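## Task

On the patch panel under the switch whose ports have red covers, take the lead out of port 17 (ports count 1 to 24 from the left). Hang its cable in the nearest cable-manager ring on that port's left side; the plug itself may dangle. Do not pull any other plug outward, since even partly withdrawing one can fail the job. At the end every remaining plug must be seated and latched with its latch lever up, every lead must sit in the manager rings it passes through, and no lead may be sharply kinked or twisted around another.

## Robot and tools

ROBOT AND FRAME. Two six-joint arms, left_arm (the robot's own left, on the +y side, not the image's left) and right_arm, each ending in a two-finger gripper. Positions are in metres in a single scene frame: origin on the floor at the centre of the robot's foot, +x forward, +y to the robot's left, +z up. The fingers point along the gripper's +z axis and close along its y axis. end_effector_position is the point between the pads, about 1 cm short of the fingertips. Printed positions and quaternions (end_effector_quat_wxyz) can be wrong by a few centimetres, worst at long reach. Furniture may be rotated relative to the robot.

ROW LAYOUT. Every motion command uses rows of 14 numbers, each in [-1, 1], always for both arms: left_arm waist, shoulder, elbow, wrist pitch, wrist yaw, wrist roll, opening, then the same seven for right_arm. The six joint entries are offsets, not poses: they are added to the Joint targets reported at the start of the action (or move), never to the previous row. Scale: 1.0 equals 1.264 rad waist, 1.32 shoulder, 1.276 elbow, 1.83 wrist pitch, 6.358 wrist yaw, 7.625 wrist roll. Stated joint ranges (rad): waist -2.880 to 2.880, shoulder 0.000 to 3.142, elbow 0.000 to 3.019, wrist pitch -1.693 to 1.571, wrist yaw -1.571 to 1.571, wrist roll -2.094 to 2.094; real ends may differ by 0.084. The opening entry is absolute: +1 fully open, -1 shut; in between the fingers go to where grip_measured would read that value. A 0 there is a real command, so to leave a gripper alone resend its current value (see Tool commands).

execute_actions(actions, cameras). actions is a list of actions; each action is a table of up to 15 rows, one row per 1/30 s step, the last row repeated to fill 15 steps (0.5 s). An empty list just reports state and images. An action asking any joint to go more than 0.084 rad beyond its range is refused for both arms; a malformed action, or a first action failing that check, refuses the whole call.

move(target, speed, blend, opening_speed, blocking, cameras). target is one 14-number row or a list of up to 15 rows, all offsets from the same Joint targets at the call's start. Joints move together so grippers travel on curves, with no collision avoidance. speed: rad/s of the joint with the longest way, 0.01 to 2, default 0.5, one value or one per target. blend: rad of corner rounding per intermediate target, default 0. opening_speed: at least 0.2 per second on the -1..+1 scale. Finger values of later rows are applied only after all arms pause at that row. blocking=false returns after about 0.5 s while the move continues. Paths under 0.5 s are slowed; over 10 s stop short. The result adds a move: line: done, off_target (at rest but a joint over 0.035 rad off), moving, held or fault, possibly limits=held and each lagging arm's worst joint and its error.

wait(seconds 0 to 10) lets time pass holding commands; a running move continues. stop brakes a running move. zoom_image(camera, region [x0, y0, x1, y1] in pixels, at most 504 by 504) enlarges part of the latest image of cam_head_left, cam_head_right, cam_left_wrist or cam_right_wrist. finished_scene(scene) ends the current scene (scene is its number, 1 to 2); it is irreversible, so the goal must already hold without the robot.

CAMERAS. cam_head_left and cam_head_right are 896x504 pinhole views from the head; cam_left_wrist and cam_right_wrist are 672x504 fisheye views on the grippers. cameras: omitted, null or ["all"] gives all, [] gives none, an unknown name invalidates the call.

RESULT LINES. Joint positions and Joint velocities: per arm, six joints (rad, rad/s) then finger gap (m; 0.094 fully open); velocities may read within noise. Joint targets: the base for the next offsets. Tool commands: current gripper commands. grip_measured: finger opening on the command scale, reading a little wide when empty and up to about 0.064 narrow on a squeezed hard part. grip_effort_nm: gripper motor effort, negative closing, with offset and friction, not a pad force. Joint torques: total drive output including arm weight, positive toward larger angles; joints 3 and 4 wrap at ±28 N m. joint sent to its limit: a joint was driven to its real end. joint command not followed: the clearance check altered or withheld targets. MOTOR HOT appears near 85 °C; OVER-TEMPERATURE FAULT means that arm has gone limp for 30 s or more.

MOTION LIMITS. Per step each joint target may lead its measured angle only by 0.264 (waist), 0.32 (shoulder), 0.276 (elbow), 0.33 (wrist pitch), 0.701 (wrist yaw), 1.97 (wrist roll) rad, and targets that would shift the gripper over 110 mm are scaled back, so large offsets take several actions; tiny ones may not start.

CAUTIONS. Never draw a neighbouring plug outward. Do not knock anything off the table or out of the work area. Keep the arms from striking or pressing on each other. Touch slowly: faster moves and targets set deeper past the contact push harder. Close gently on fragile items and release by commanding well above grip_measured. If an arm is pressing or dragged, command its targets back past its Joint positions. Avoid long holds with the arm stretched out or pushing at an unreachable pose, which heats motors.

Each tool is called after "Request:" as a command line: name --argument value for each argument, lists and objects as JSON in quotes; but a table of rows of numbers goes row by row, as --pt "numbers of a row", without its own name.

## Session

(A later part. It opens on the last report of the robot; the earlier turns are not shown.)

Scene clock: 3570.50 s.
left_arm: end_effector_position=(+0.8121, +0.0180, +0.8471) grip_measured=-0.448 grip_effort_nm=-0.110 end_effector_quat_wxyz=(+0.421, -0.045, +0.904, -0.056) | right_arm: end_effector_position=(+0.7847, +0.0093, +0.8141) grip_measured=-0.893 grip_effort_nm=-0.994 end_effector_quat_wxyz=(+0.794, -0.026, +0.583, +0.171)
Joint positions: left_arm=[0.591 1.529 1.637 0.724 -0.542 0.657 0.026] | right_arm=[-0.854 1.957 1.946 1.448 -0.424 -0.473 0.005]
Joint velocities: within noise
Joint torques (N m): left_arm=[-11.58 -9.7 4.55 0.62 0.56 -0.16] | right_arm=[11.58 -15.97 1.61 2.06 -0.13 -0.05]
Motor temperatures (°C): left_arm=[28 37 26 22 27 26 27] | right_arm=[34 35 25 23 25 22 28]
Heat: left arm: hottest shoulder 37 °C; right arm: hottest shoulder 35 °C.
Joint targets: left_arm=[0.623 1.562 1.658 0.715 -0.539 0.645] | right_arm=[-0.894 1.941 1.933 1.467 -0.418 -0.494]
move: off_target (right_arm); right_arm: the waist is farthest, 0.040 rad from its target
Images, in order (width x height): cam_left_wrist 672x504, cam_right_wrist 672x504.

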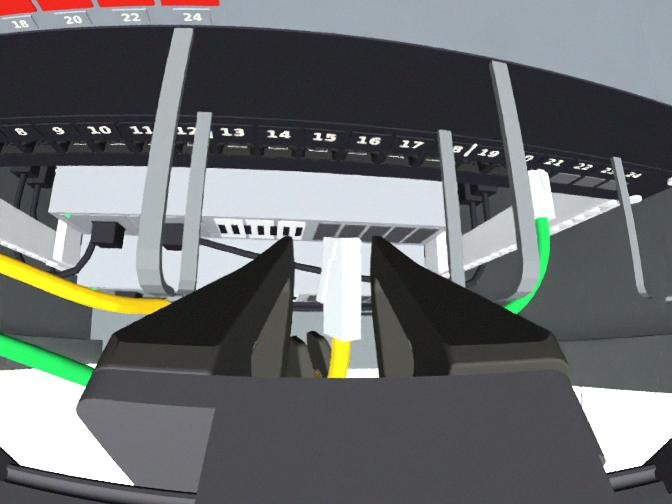

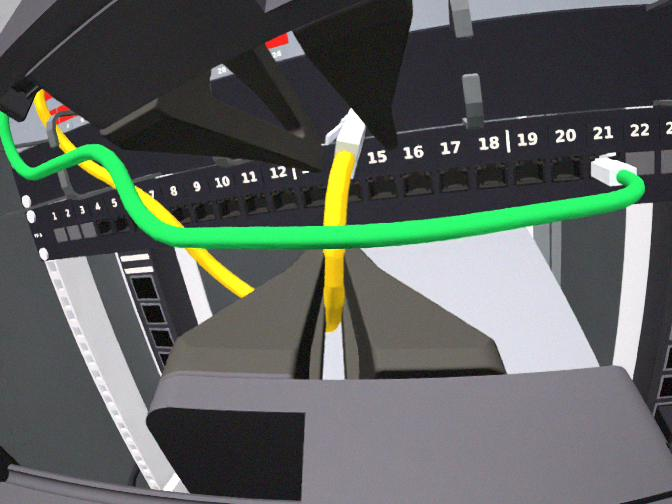

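Request:
zoom_image --camera "cam_right_wrist" --region '[260, 60, 440, 220]'

Request:
zoom_image --camera "cam_left_wrist" --region '[230, 200, 430, 400]'

Scaled by 2.800 from the camera's 672x504 image, which has a finer 960x720 frame.

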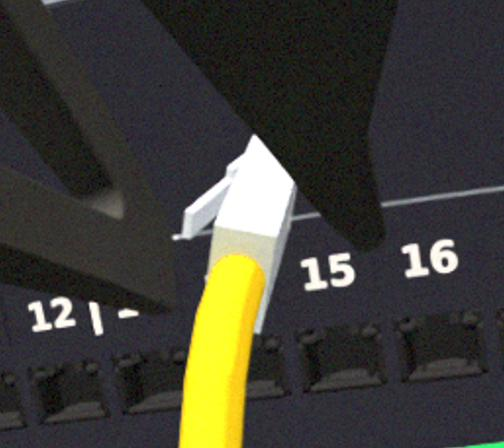

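Scaled by 2.520 from the camera's 672x504 image, which has a finer 960x720 frame.

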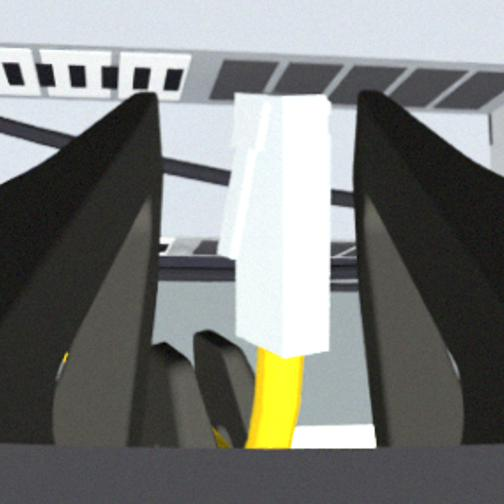

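Request:
move --pt "0 0 0 0 0 0 -1.0 0 0 0 0 0 0 -1.0" --opening_speed 0.25 --cameras '["cam_left_wrist","cam_right_wrist"]'

Scene clock: 3584.37 s.
left_arm: end_effector_position=(+0.8124, +0.0173, +0.8472) grip_measured=-0.851 grip_effort_nm=-1.057 end_effector_quat_wxyz=(+0.421, -0.045, +0.904, -0.057) | right_arm: end_effector_position=(+0.7847, +0.0092, +0.8139) grip_measured=-0.893 grip_effort_nm=-0.994 end_effector_quat_wxyz=(+0.794, -0.026, +0.583, +0.171)
Joint positions: left_arm=[0.591 1.53 1.638 0.723 -0.539 0.655 0.007] | right_arm=[-0.855 1.957 1.946 1.448 -0.424 -0.473 0.005]
Joint velocities: within noise
Joint torques (N m): left_arm=[-11.58 -9.7 4.55 0.68 0.42 -0.14] | right_arm=[11.93 -16.09 1.55 2.07 -0.14 -0.02]
Motor temperatures (°C): left_arm=[28 37 26 22 27 26 27] | right_arm=[34 35 25 23 25 22 28]
Heat: left arm: hottest shoulder 37 °C; right arm: hottest shoulder 35 °C.
Joint targets: left_arm=[0.623 1.562 1.659 0.715 -0.539 0.645] | right_arm=[-0.894 1.941 1.933 1.467 -0.418 -0.494]
move: off_target (right_arm); right_arm: the waist is farthest, 0.039 rad from its target
Images, in order (width x height): cam_left_wrist 672x504, cam_right_wrist 672x504.

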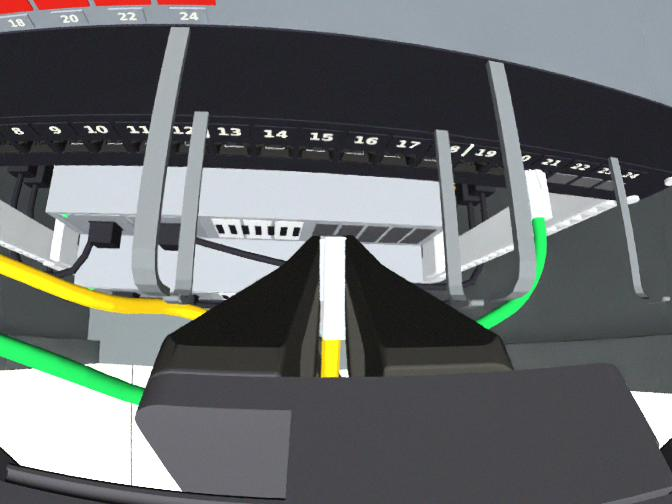

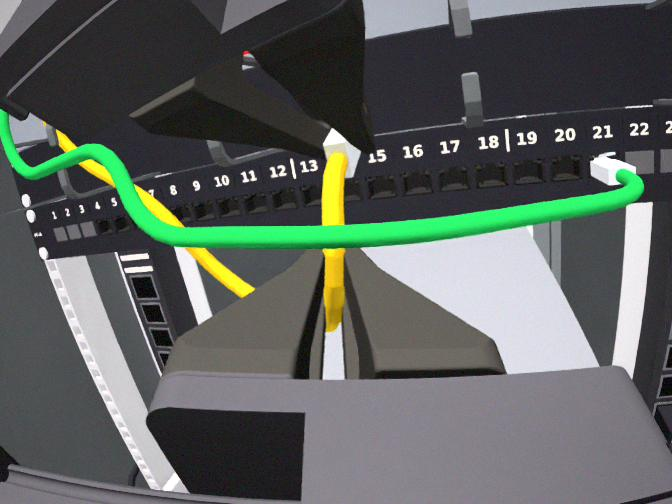

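Request:
move --pt "0 0 0 0 0 0 -1.0 0 0 0 0 0 0 -0.5" --opening_speed 0.5 --cameras '["cam_left_wrist","cam_right_wrist"]'

Scene clock: 3622.83 s.
left_arm: end_effector_position=(+0.8121, +0.0180, +0.8457) grip_measured=-0.852 grip_effort_nm=-1.062 end_effector_quat_wxyz=(+0.421, -0.044, +0.904, -0.056) | right_arm: end_effector_position=(+0.7848, +0.0058, +0.8119) grip_measured=-0.502 grip_effort_nm=0.100 end_effector_quat_wxyz=(+0.795, -0.028, +0.582, +0.166)
Joint positions: left_arm=[0.594 1.531 1.638 0.723 -0.539 0.655 0.007] | right_arm=[-0.861 1.957 1.946 1.452 -0.424 -0.478 0.023]
Joint velocities: within noise
Joint torques (N m): left_arm=[-11.87 -9.88 4.51 0.66 0.41 -0.16] | right_arm=[11.93 -16.26 1.57 2 -0.13 -0.01]
Motor temperatures (°C): left_arm=[28 38 26 22 27 26 29] | right_arm=[33 35 25 23 25 22 28]
Heat: left arm: hottest shoulder 38 °C; right arm: hottest shoulder 35 °C.
Joint targets: left_arm=[0.623 1.562 1.659 0.715 -0.539 0.645] | right_arm=[-0.894 1.941 1.933 1.467 -0.418 -0.494]
move: done
Images, in order (width x height): cam_left_wrist 672x504, cam_right_wrist 672x504.

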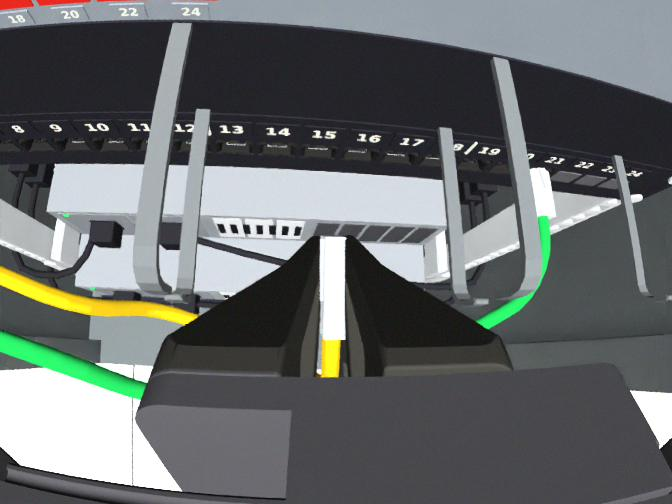

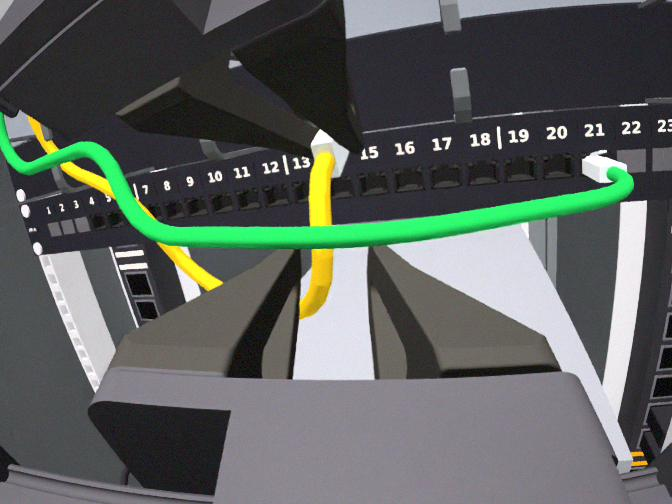

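Request:
move --pt "0 0 0 0 0 0 -1.0 -0.0087 -0.0538 -0.1677 0.0126 0.0126 0 -0.5" --pt "0 0 0 0 0 0 -1.0 -0.015 -0.1227 -0.3691 0.0306 0.0392 0 -0.5" --speed 0.2 --blend 0.05

Scene clock: 3642.93 s.
left_arm: end_effector_position=(+0.8149, +0.0195, +0.8469) grip_measured=-0.852 grip_effort_nm=-1.062 end_effector_quat_wxyz=(+0.423, -0.046, +0.903, -0.055) | right_arm: end_effector_position=(+0.6865, -0.0300, +0.7627) grip_measured=-0.501 grip_effort_nm=0.095 end_effector_quat_wxyz=(+0.676, -0.002, +0.723, +0.146)
Joint positions: left_arm=[0.594 1.531 1.644 0.723 -0.539 0.655 0.007] | right_arm=[-0.893 1.803 1.47 1.504 -0.173 -0.48 0.023]
Joint velocities: within noise
Joint torques (N m): left_arm=[-11.75 -10.05 4.08 0.66 0.42 -0.14] | right_arm=[11.16 -14.62 -0.09 2.33 -0.29 0.02]
Motor temperatures (°C): left_arm=[28 38 27 22 27 26 29] | right_arm=[33 36 25 23 25 22 27]
Heat: left arm: hottest shoulder 38 °C; right arm: hottest shoulder 36 °C.
Joint targets: left_arm=[0.623 1.562 1.658 0.715 -0.539 0.645] | right_arm=[-0.913 1.779 1.462 1.523 -0.169 -0.494]
move: done

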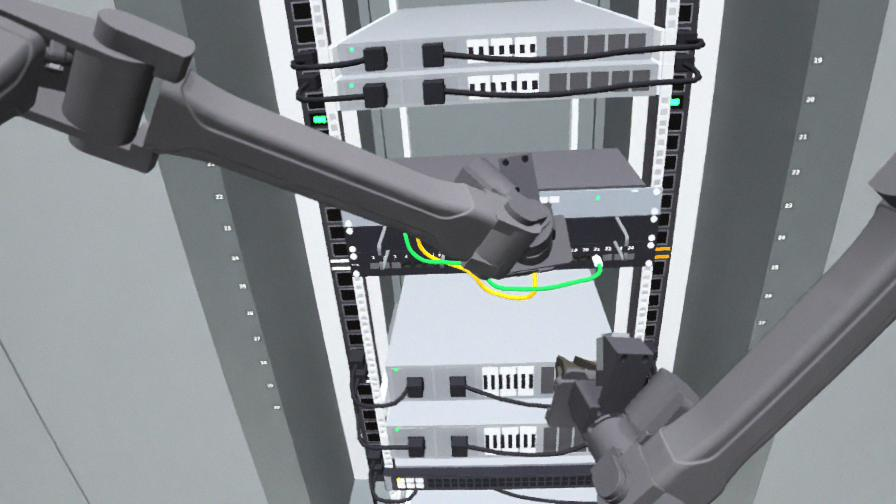

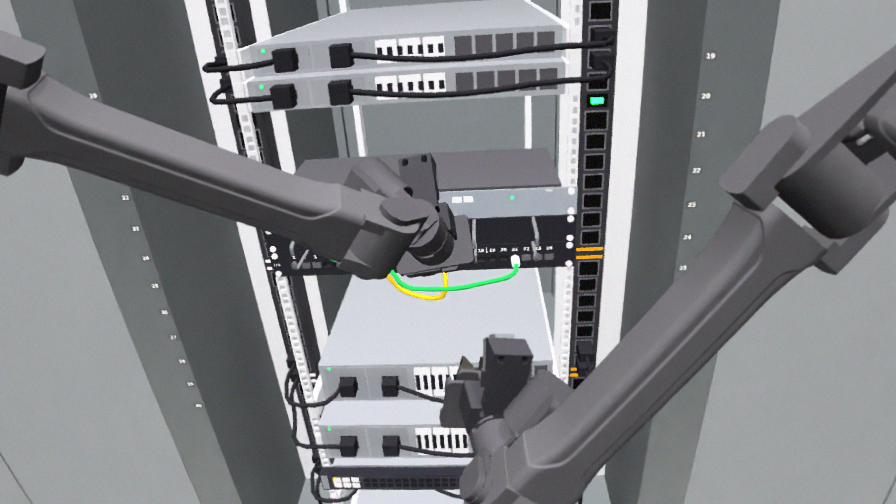

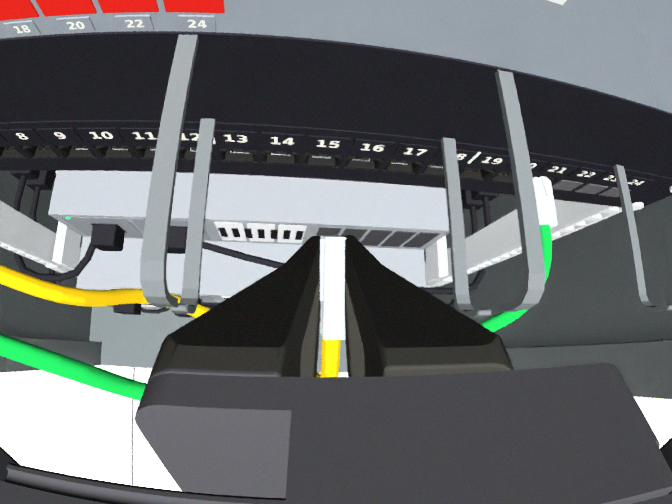

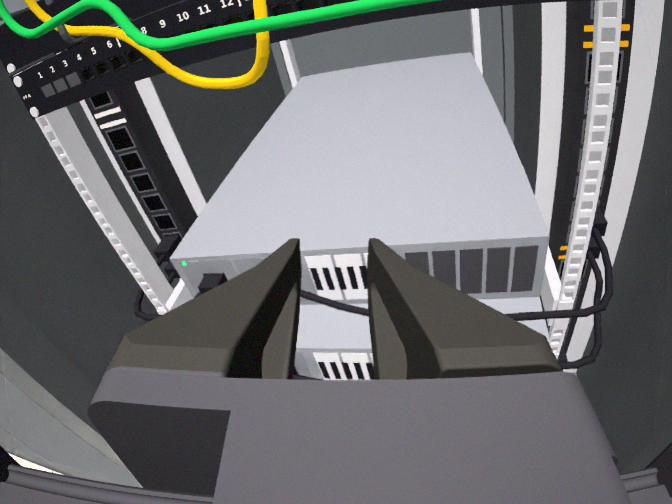

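Request:
move --pt "-0.1044 -0.1076 -0.1795 0.0896 -0.0093 0.0098 -1.0 0 0 0 0 0 0 -0.5" --speed 0.15

Scene clock: 3701.77 s.
left_arm: end_effector_position=(+0.7680, +0.0207, +0.8933) grip_measured=-0.855 grip_effort_nm=-1.062 end_effector_quat_wxyz=(+0.420, -0.054, +0.904, -0.061) | right_arm: end_effector_position=(+0.6865, -0.0302, +0.7628) grip_measured=-0.501 grip_effort_nm=0.095 end_effector_quat_wxyz=(+0.676, -0.002, +0.723, +0.146)
Joint positions: left_arm=[0.51 1.435 1.437 0.869 -0.595 0.708 0.007] | right_arm=[-0.893 1.803 1.47 1.505 -0.172 -0.48 0.023]
Joint velocities: within noise
Joint torques (N m): left_arm=[-15.27 -10.99 1.78 1.31 0.32 0.05] | right_arm=[11.16 -15.09 -0.08 2.24 -0.32 0.02]
Motor temperatures (°C): left_arm=[28 37 26 22 26 26 30] | right_arm=[33 35 25 23 25 22 26]
Heat: left arm: hottest shoulder 37 °C; right arm: hottest shoulder 35 °C.
Joint targets: left_arm=[0.491 1.420 1.429 0.879 -0.599 0.719] | right_arm=[-0.913 1.780 1.462 1.523 -0.169 -0.494]
move: done

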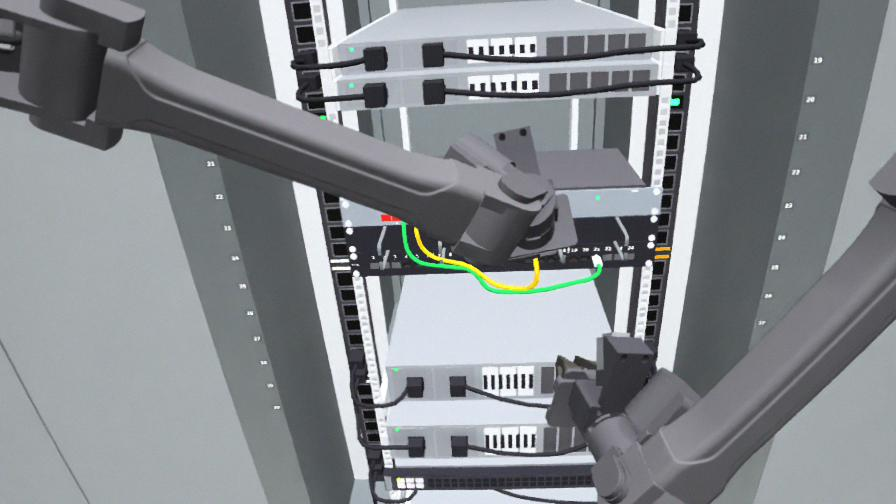

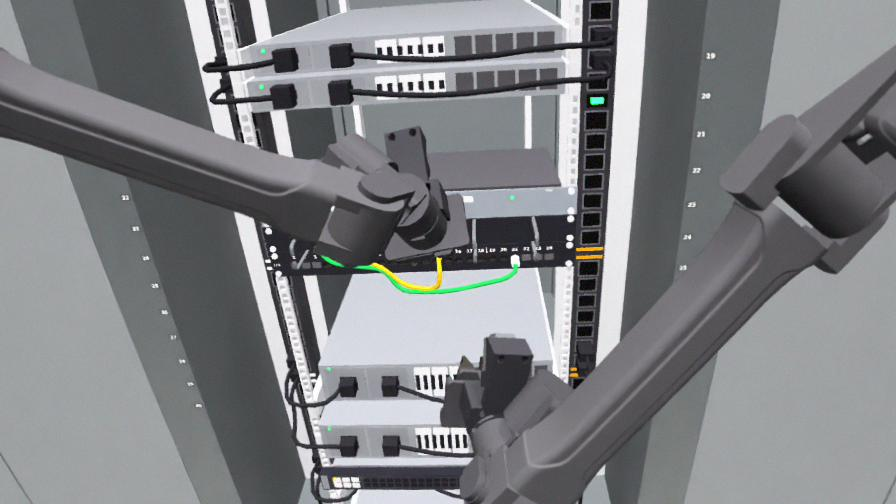

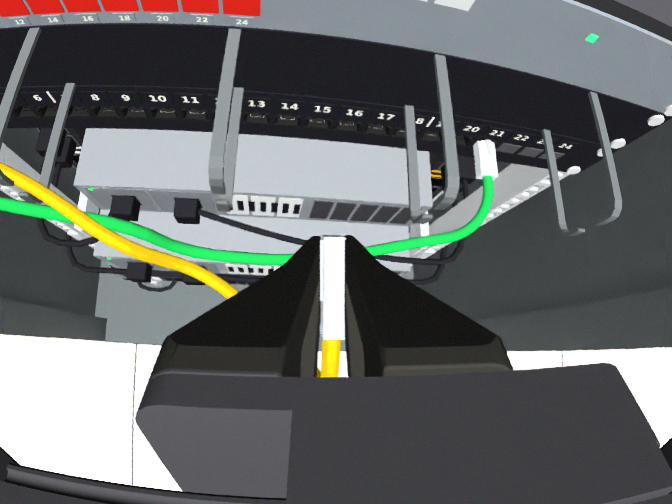

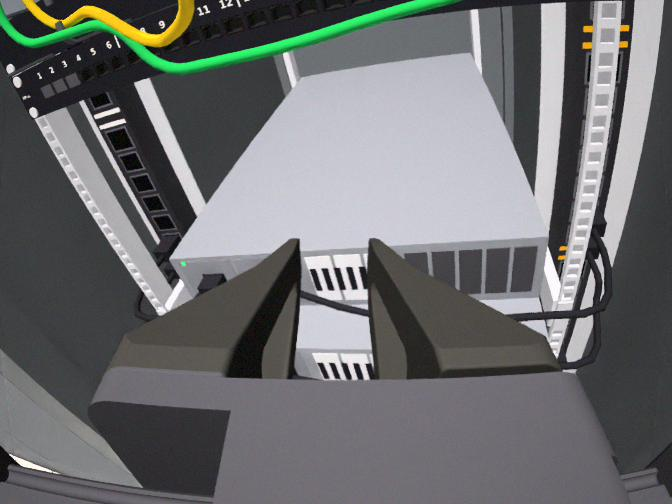

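Request:
zoom_image --camera "cam_right_wrist" --region '[0, 0, 280, 120]'

Request:
zoom_image --camera "cam_head_left" --region '[380, 200, 640, 330]'

Request:
zoom_image --camera "cam_head_right" --region '[300, 200, 560, 330]'

Request:
zoom_image --camera "cam_left_wrist" --region '[0, 100, 400, 400]'

Scaled by 1.800 from the camera's 672x504 image, which has a finer 960x720 frame.

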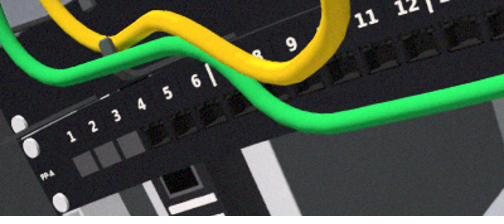

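Scaled by 1.938 from the camera's 896x504 image, which has a finer 1280x720 frame.

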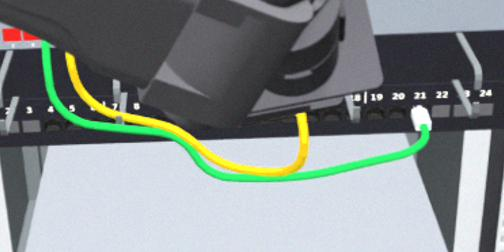

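Scaled by 1.938 from the camera's 896x504 image, which has a finer 1280x720 frame.

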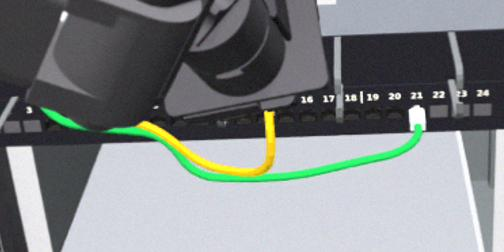

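Scaled by 1.260 from the camera's 672x504 image, which has a finer 960x720 frame.

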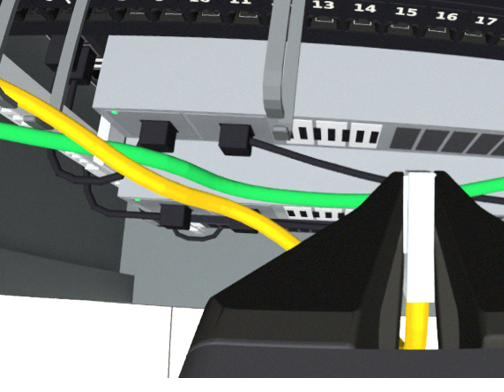

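Request:
move --pt "0 0 0 0 0 0 -1.0 0.0578 -0.0447 0.0259 0.0082 -0.044 -0.0028 -0.5" --speed 0.25

Scene clock: 3760.87 s.
left_arm: end_effector_position=(+0.7681, +0.0210, +0.8934) grip_measured=-0.855 grip_effort_nm=-1.057 end_effector_quat_wxyz=(+0.421, -0.054, +0.904, -0.060) | right_arm: end_effector_position=(+0.7099, -0.0101, +0.8405) grip_measured=-0.501 grip_effort_nm=0.095 end_effector_quat_wxyz=(+0.749, -0.061, +0.625, +0.212)
Joint positions: left_arm=[0.51 1.435 1.437 0.87 -0.595 0.709 0.007] | right_arm=[-0.859 1.74 1.484 1.52 -0.445 -0.501 0.023]
Joint velocities: within noise
Joint torques (N m): left_arm=[-15.21 -11.05 1.85 1.28 0.33 0.03] | right_arm=[14.51 -15.03 1.87 2.1 -0.55 0.02]
Motor temperatures (°C): left_arm=[29 36 25 22 26 26 31] | right_arm=[33 35 25 23 25 21 25]
Heat: left arm: hottest shoulder 36 °C; right arm: hottest shoulder 35 °C.
Joint targets: left_arm=[0.491 1.420 1.429 0.880 -0.599 0.719] | right_arm=[-0.839 1.720 1.495 1.538 -0.449 -0.515]
move: done

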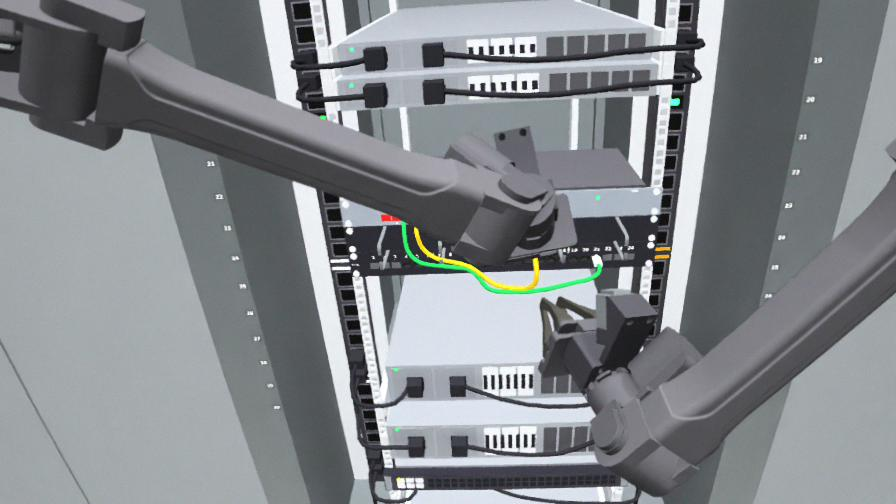

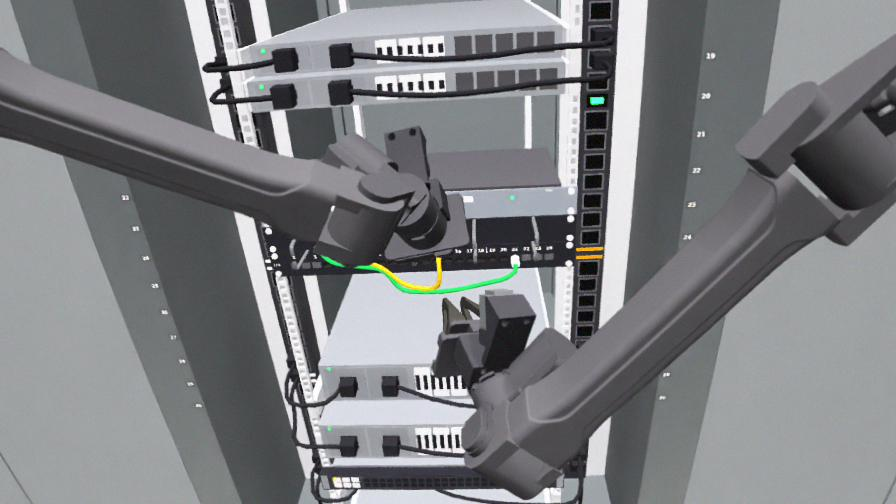

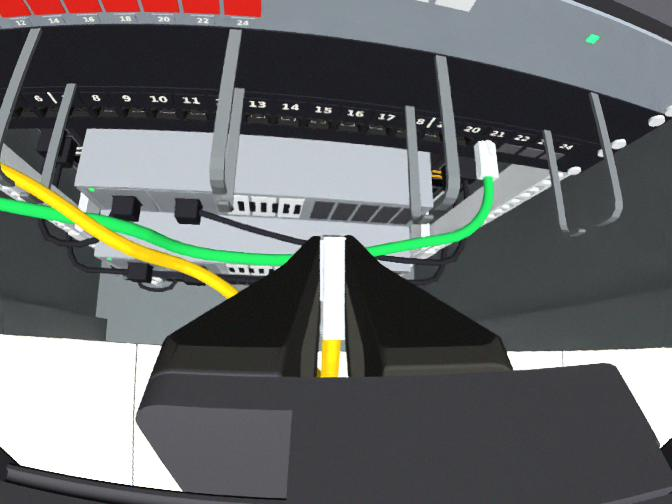

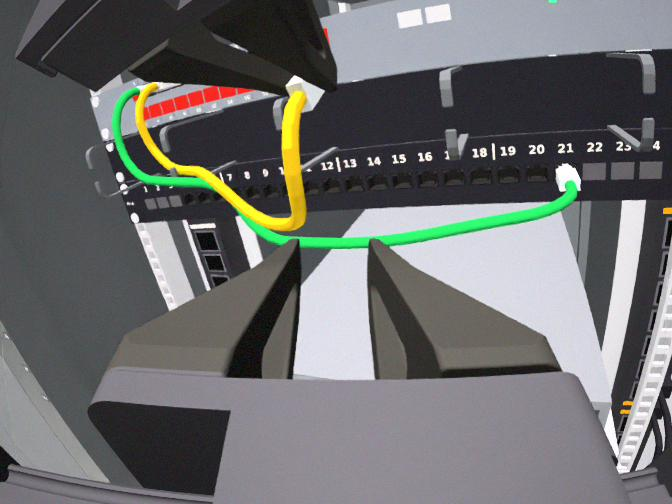

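Request:
move --pt "0 0 0 0 0 0 -1.0 0.0087 0.0773 0.1246 -0.0202 -0.0198 0.0076 -0.5" --speed 0.15 --cameras '["cam_left_wrist","cam_right_wrist","cam_head_right"]'

Scene clock: 3825.50 s.
left_arm: end_effector_position=(+0.7712, +0.0261, +0.8960) grip_measured=-0.855 grip_effort_nm=-1.057 end_effector_quat_wxyz=(+0.422, -0.056, +0.903, -0.057) | right_arm: end_effector_position=(+0.7365, +0.0035, +0.8546) grip_measured=-0.501 grip_effort_nm=0.095 end_effector_quat_wxyz=(+0.788, -0.077, +0.566, +0.231)
Joint positions: left_arm=[0.51 1.427 1.437 0.872 -0.599 0.714 0.007] | right_arm=[-0.856 1.795 1.641 1.515 -0.567 -0.471 0.023]
Joint velocities: within noise
Joint torques (N m): left_arm=[-14.97 -10.58 1.91 1.22 0.47 -0.01] | right_arm=[15.21 -11.63 2.73 0.75 -0.65 0.31]
Motor temperatures (°C): left_arm=[29 36 25 22 26 26 32] | right_arm=[34 38 25 23 25 21 24]
Heat: left arm: hottest shoulder 36 °C; right arm: hottest shoulder 38 °C.
Joint targets: left_arm=[0.491 1.420 1.429 0.880 -0.599 0.719] | right_arm=[-0.829 1.823 1.654 1.501 -0.575 -0.457]
move: done
Images, in order (width x height): cam_head_right 896x504, cam_left_wrist 672x504, cam_right_wrist 672x504.

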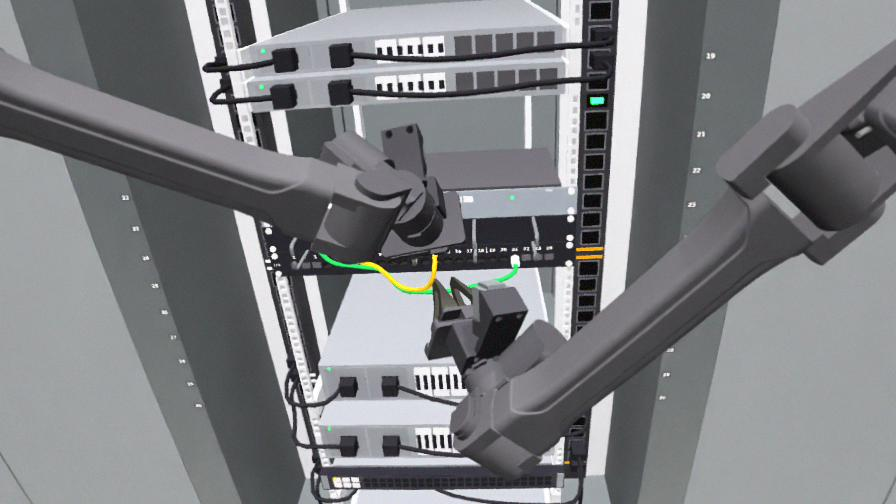

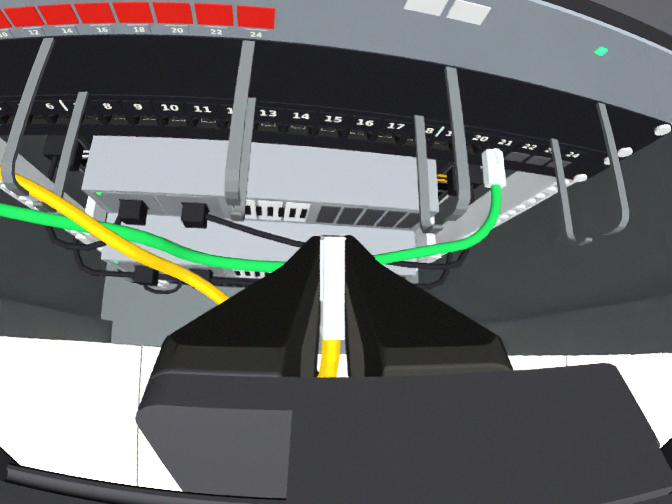

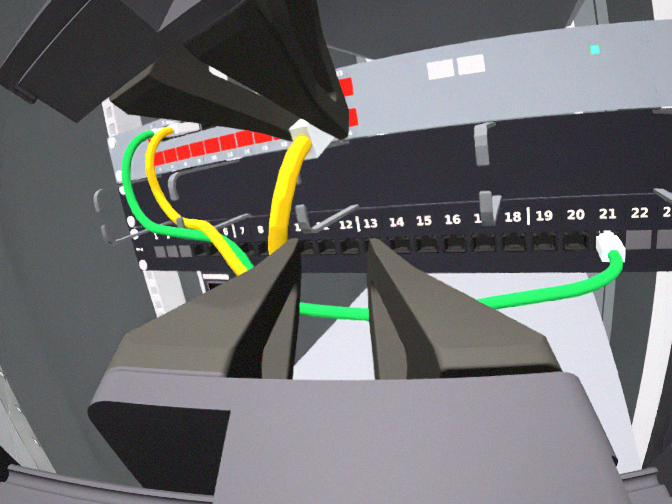

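Request:
move --pt "0 0 0 0 0 0 -1.0 -0.0087 -0.0773 -0.1246 0.0202 0.0198 -0.0076 -0.5" --speed 0.2 --cameras '["cam_left_wrist","cam_right_wrist","cam_head_right"]'

Scene clock: 3835.00 s.
left_arm: end_effector_position=(+0.7712, +0.0261, +0.8961) grip_measured=-0.855 grip_effort_nm=-1.062 end_effector_quat_wxyz=(+0.422, -0.056, +0.903, -0.056) | right_arm: end_effector_position=(+0.7180, -0.0122, +0.8470) grip_measured=-0.501 grip_effort_nm=0.095 end_effector_quat_wxyz=(+0.757, -0.059, +0.617, +0.209)
Joint positions: left_arm=[0.51 1.427 1.437 0.872 -0.599 0.714 0.007] | right_arm=[-0.856 1.736 1.503 1.521 -0.452 -0.501 0.023]
Joint velocities: within noise
Joint torques (N m): left_arm=[-14.97 -10.64 1.84 1.21 0.47 0] | right_arm=[13.74 -14.74 0.53 2.04 -0.28 0.03]
Motor temperatures (°C): left_arm=[29 37 25 22 26 26 32] | right_arm=[34 37 25 23 26 21 24]
Heat: left arm: hottest shoulder 37 °C; right arm: hottest shoulder 37 °C.
Joint targets: left_arm=[0.491 1.420 1.429 0.879 -0.599 0.719] | right_arm=[-0.840 1.721 1.495 1.538 -0.449 -0.515]
move: done
Images, in order (width x height): cam_head_right 896x504, cam_left_wrist 672x504, cam_right_wrist 672x504.

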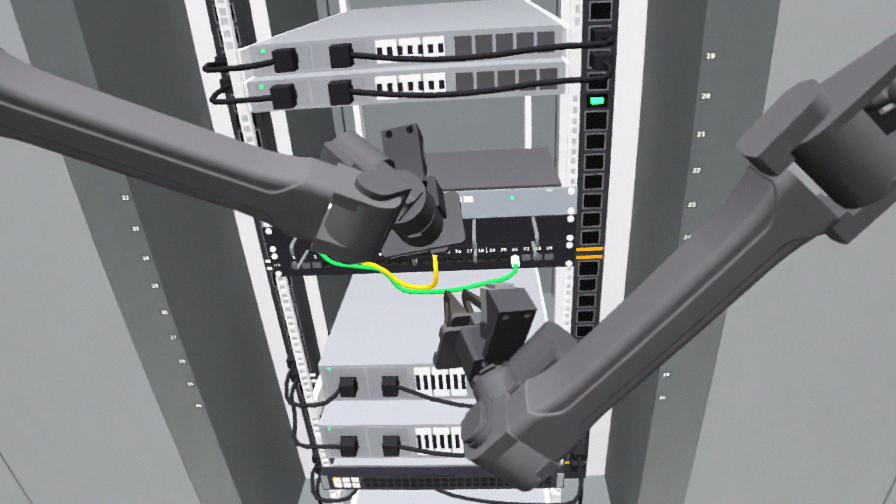

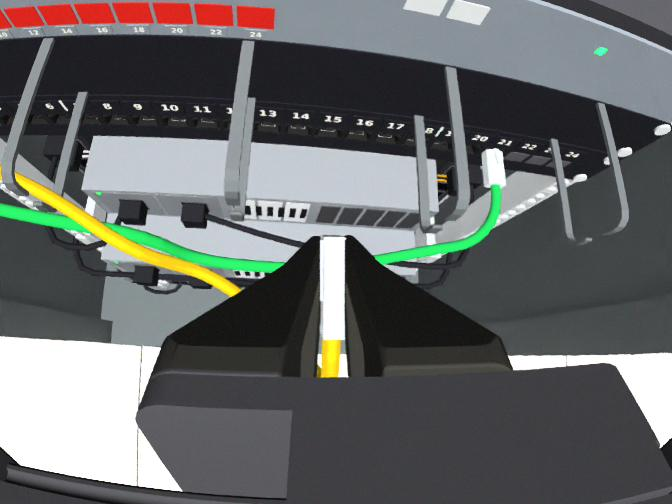

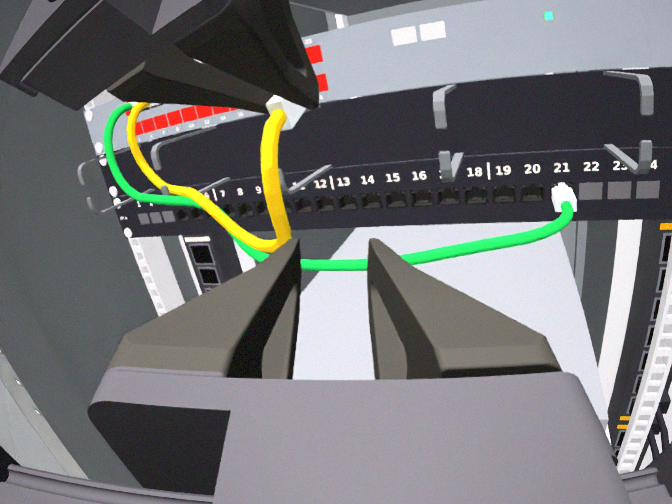

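Request:
move --pt "0 0 0 0 0 0 -1.0 0.0198 0.0583 0.0666 -0.0235 -0.0127 0.0049 -0.5" --speed 0.1 --cameras '["cam_left_wrist","cam_right_wrist","cam_head_right"]'

Scene clock: 3895.77 s.
left_arm: end_effector_position=(+0.7712, +0.0261, +0.8961) grip_measured=-0.855 grip_effort_nm=-1.057 end_effector_quat_wxyz=(+0.422, -0.056, +0.903, -0.056) | right_arm: end_effector_position=(+0.7162, +0.0149, +0.8496) grip_measured=-0.501 grip_effort_nm=0.095 end_effector_quat_wxyz=(+0.766, -0.072, +0.593, +0.239)
Joint positions: left_arm=[0.51 1.427 1.437 0.872 -0.599 0.714 0.007] | right_arm=[-0.837 1.783 1.566 1.505 -0.526 -0.492 0.023]
Joint velocities: within noise
Joint torques (N m): left_arm=[-15.15 -10.46 1.88 1.24 0.46 -0.02] | right_arm=[15.33 -12.28 2.44 0.87 -0.5 0.32]
Motor temperatures (°C): left_arm=[29 38 25 22 27 26 32] | right_arm=[34 37 25 23 25 21 24]
Heat: left arm: hottest shoulder 38 °C; right arm: hottest shoulder 37 °C.
Joint targets: left_arm=[0.491 1.420 1.429 0.879 -0.599 0.719] | right_arm=[-0.814 1.797 1.580 1.495 -0.529 -0.478]
move: done
Images, in order (width x height): cam_head_right 896x504, cam_left_wrist 672x504, cam_right_wrist 672x504.

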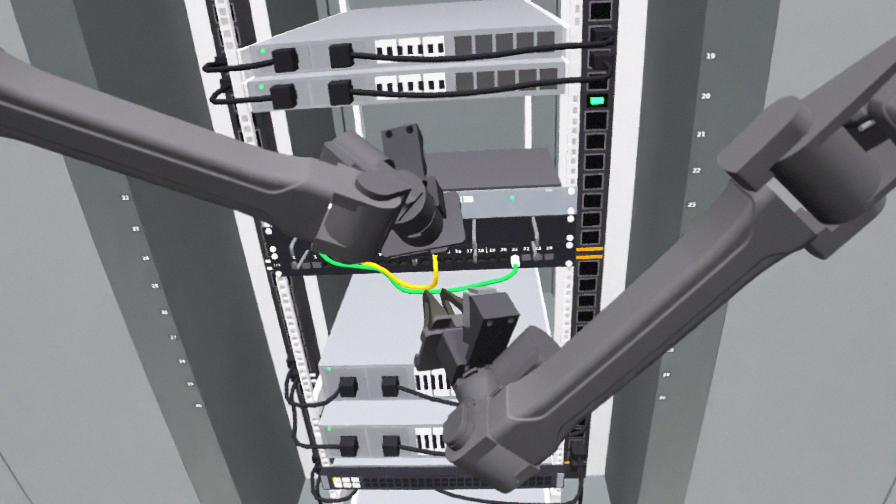

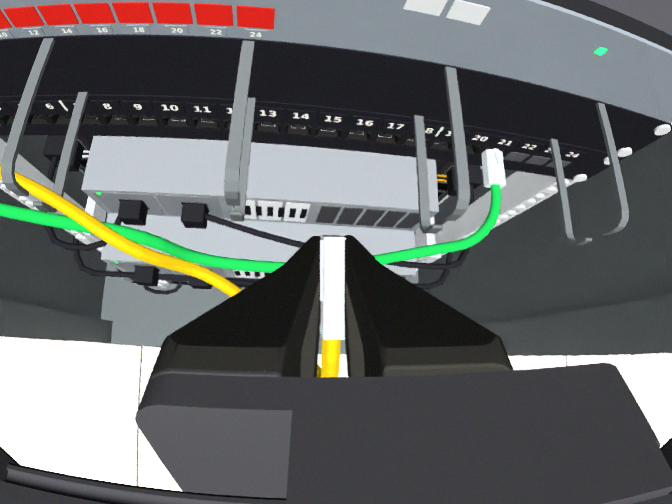

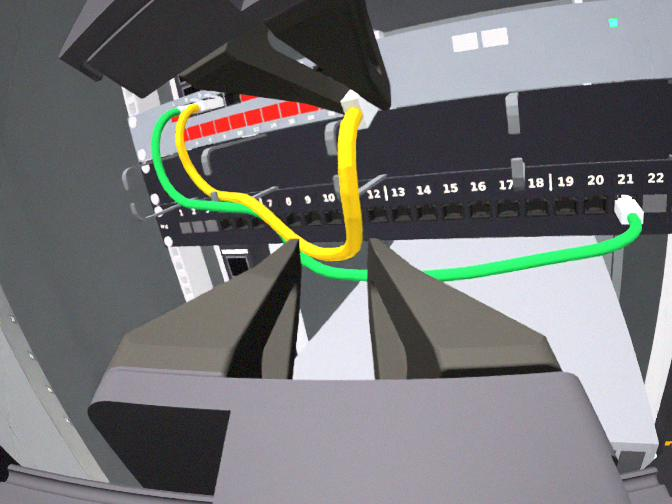

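Request:
move --pt "0 0 0 0 0 0 -1.0 0.0123 -0.0303 0.0431 -0.0319 0.0011 0 -0.5" --speed 0.06 --cameras '["cam_left_wrist","cam_right_wrist","cam_head_right"]'

Scene clock: 3915.00 s.
left_arm: end_effector_position=(+0.7712, +0.0261, +0.8961) grip_measured=-0.855 grip_effort_nm=-1.057 end_effector_quat_wxyz=(+0.422, -0.056, +0.903, -0.056) | right_arm: end_effector_position=(+0.7373, +0.0196, +0.8573) grip_measured=-0.501 grip_effort_nm=0.090 end_effector_quat_wxyz=(+0.766, -0.067, +0.591, +0.245)
Joint positions: left_arm=[0.51 1.427 1.437 0.872 -0.599 0.714 0.007] | right_arm=[-0.823 1.78 1.618 1.447 -0.526 -0.491 0.023]
Joint velocities: within noise
Joint torques (N m): left_arm=[-14.92 -10.52 1.92 1.18 0.46 -0.01] | right_arm=[15.5 -15.85 2.97 0.8 -0.29 0.32]
Motor temperatures (°C): left_arm=[29 37 25 22 27 26 33] | right_arm=[34 37 25 23 25 21 24]
Heat: left arm: hottest shoulder 37 °C; right arm: hottest shoulder 37 °C.
Joint targets: left_arm=[0.491 1.420 1.429 0.879 -0.599 0.719] | right_arm=[-0.799 1.757 1.635 1.437 -0.523 -0.478]
move: done
Images, in order (width x height): cam_head_right 896x504, cam_left_wrist 672x504, cam_right_wrist 672x504.

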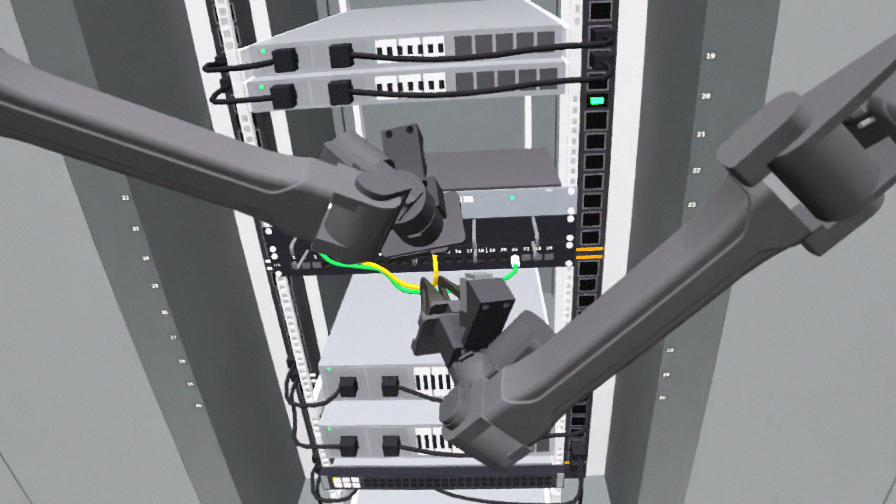

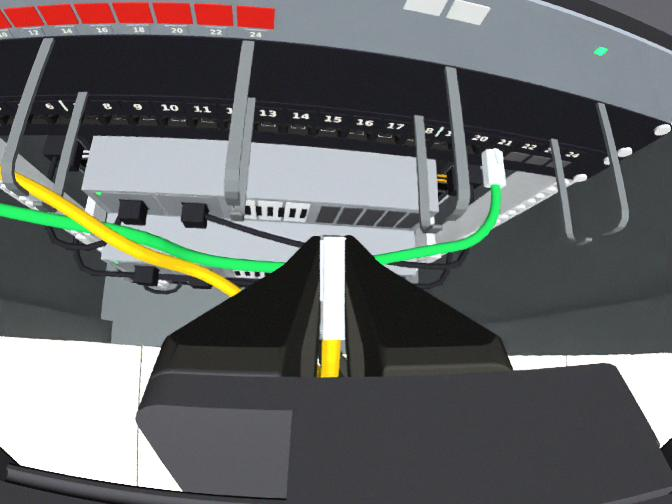

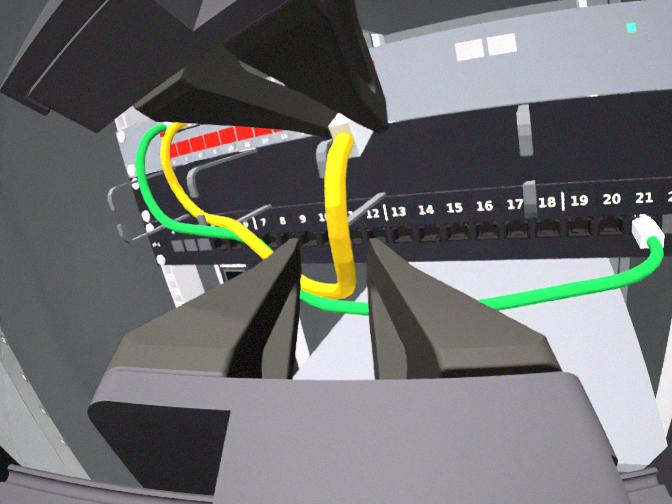

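Request:
zoom_image --camera "cam_right_wrist" --region '[230, 170, 430, 370]'

Scaled by 2.520 from the camera's 672x504 image, which has a finer 960x720 frame.

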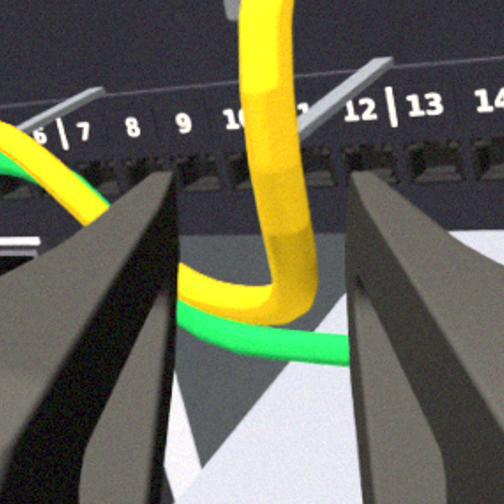

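Request:
move --pt "0 0 0 0 0 0 -1.0 0 0 0 0 0 0 -1.0" --opening_speed 0.3 --cameras '["cam_left_wrist","cam_right_wrist"]'

Request:
zoom_image --camera "cam_right_wrist" --region '[230, 170, 430, 370]'

Scene clock: 3938.60 s.
left_arm: end_effector_position=(+0.7712, +0.0261, +0.8961) grip_measured=-0.855 grip_effort_nm=-1.057 end_effector_quat_wxyz=(+0.422, -0.056, +0.903, -0.056) | right_arm: end_effector_position=(+0.7375, +0.0194, +0.8570) grip_measured=-0.894 grip_effort_nm=-0.989 end_effector_quat_wxyz=(+0.765, -0.067, +0.592, +0.244)
Joint positions: left_arm=[0.51 1.427 1.437 0.872 -0.599 0.714 0.007] | right_arm=[-0.823 1.78 1.618 1.447 -0.524 -0.491 0.005]
Joint velocities: within noise
Joint torques (N m): left_arm=[-15.09 -10.52 1.84 1.18 0.46 -0.01] | right_arm=[15.5 -15.62 2.96 0.94 -0.38 0.33]
Motor temperatures (°C): left_arm=[29 37 25 22 27 26 33] | right_arm=[35 36 25 23 25 21 24]
Heat: left arm: hottest shoulder 37 °C; right arm: hottest shoulder 36 °C.
Joint targets: left_arm=[0.491 1.420 1.429 0.879 -0.599 0.719] | right_arm=[-0.799 1.757 1.635 1.437 -0.523 -0.478]
move: done
Images, in order (width x height): cam_left_wrist 672x504, cam_right_wrist 672x504.

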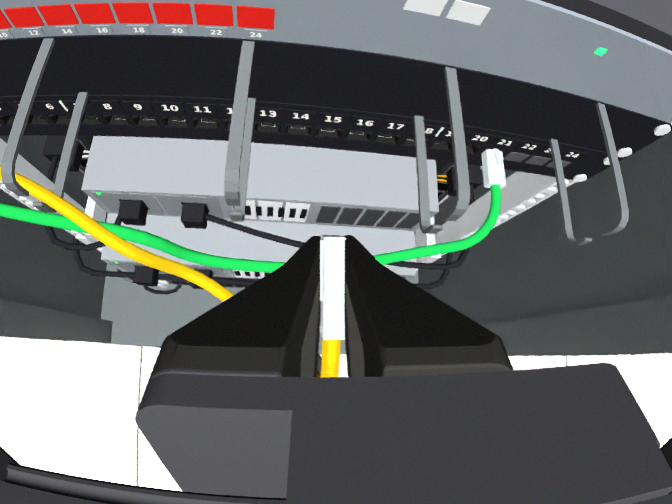

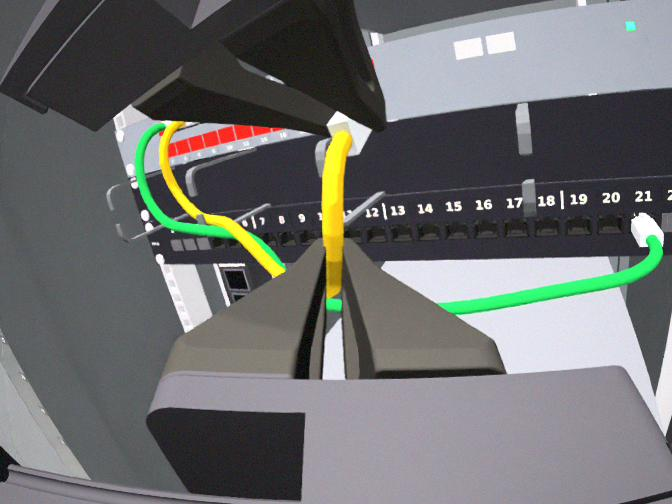

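Scaled by 2.520 from the camera's 672x504 image, which has a finer 960x720 frame.

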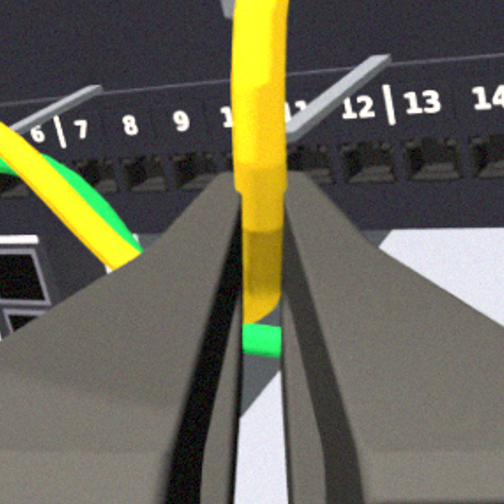

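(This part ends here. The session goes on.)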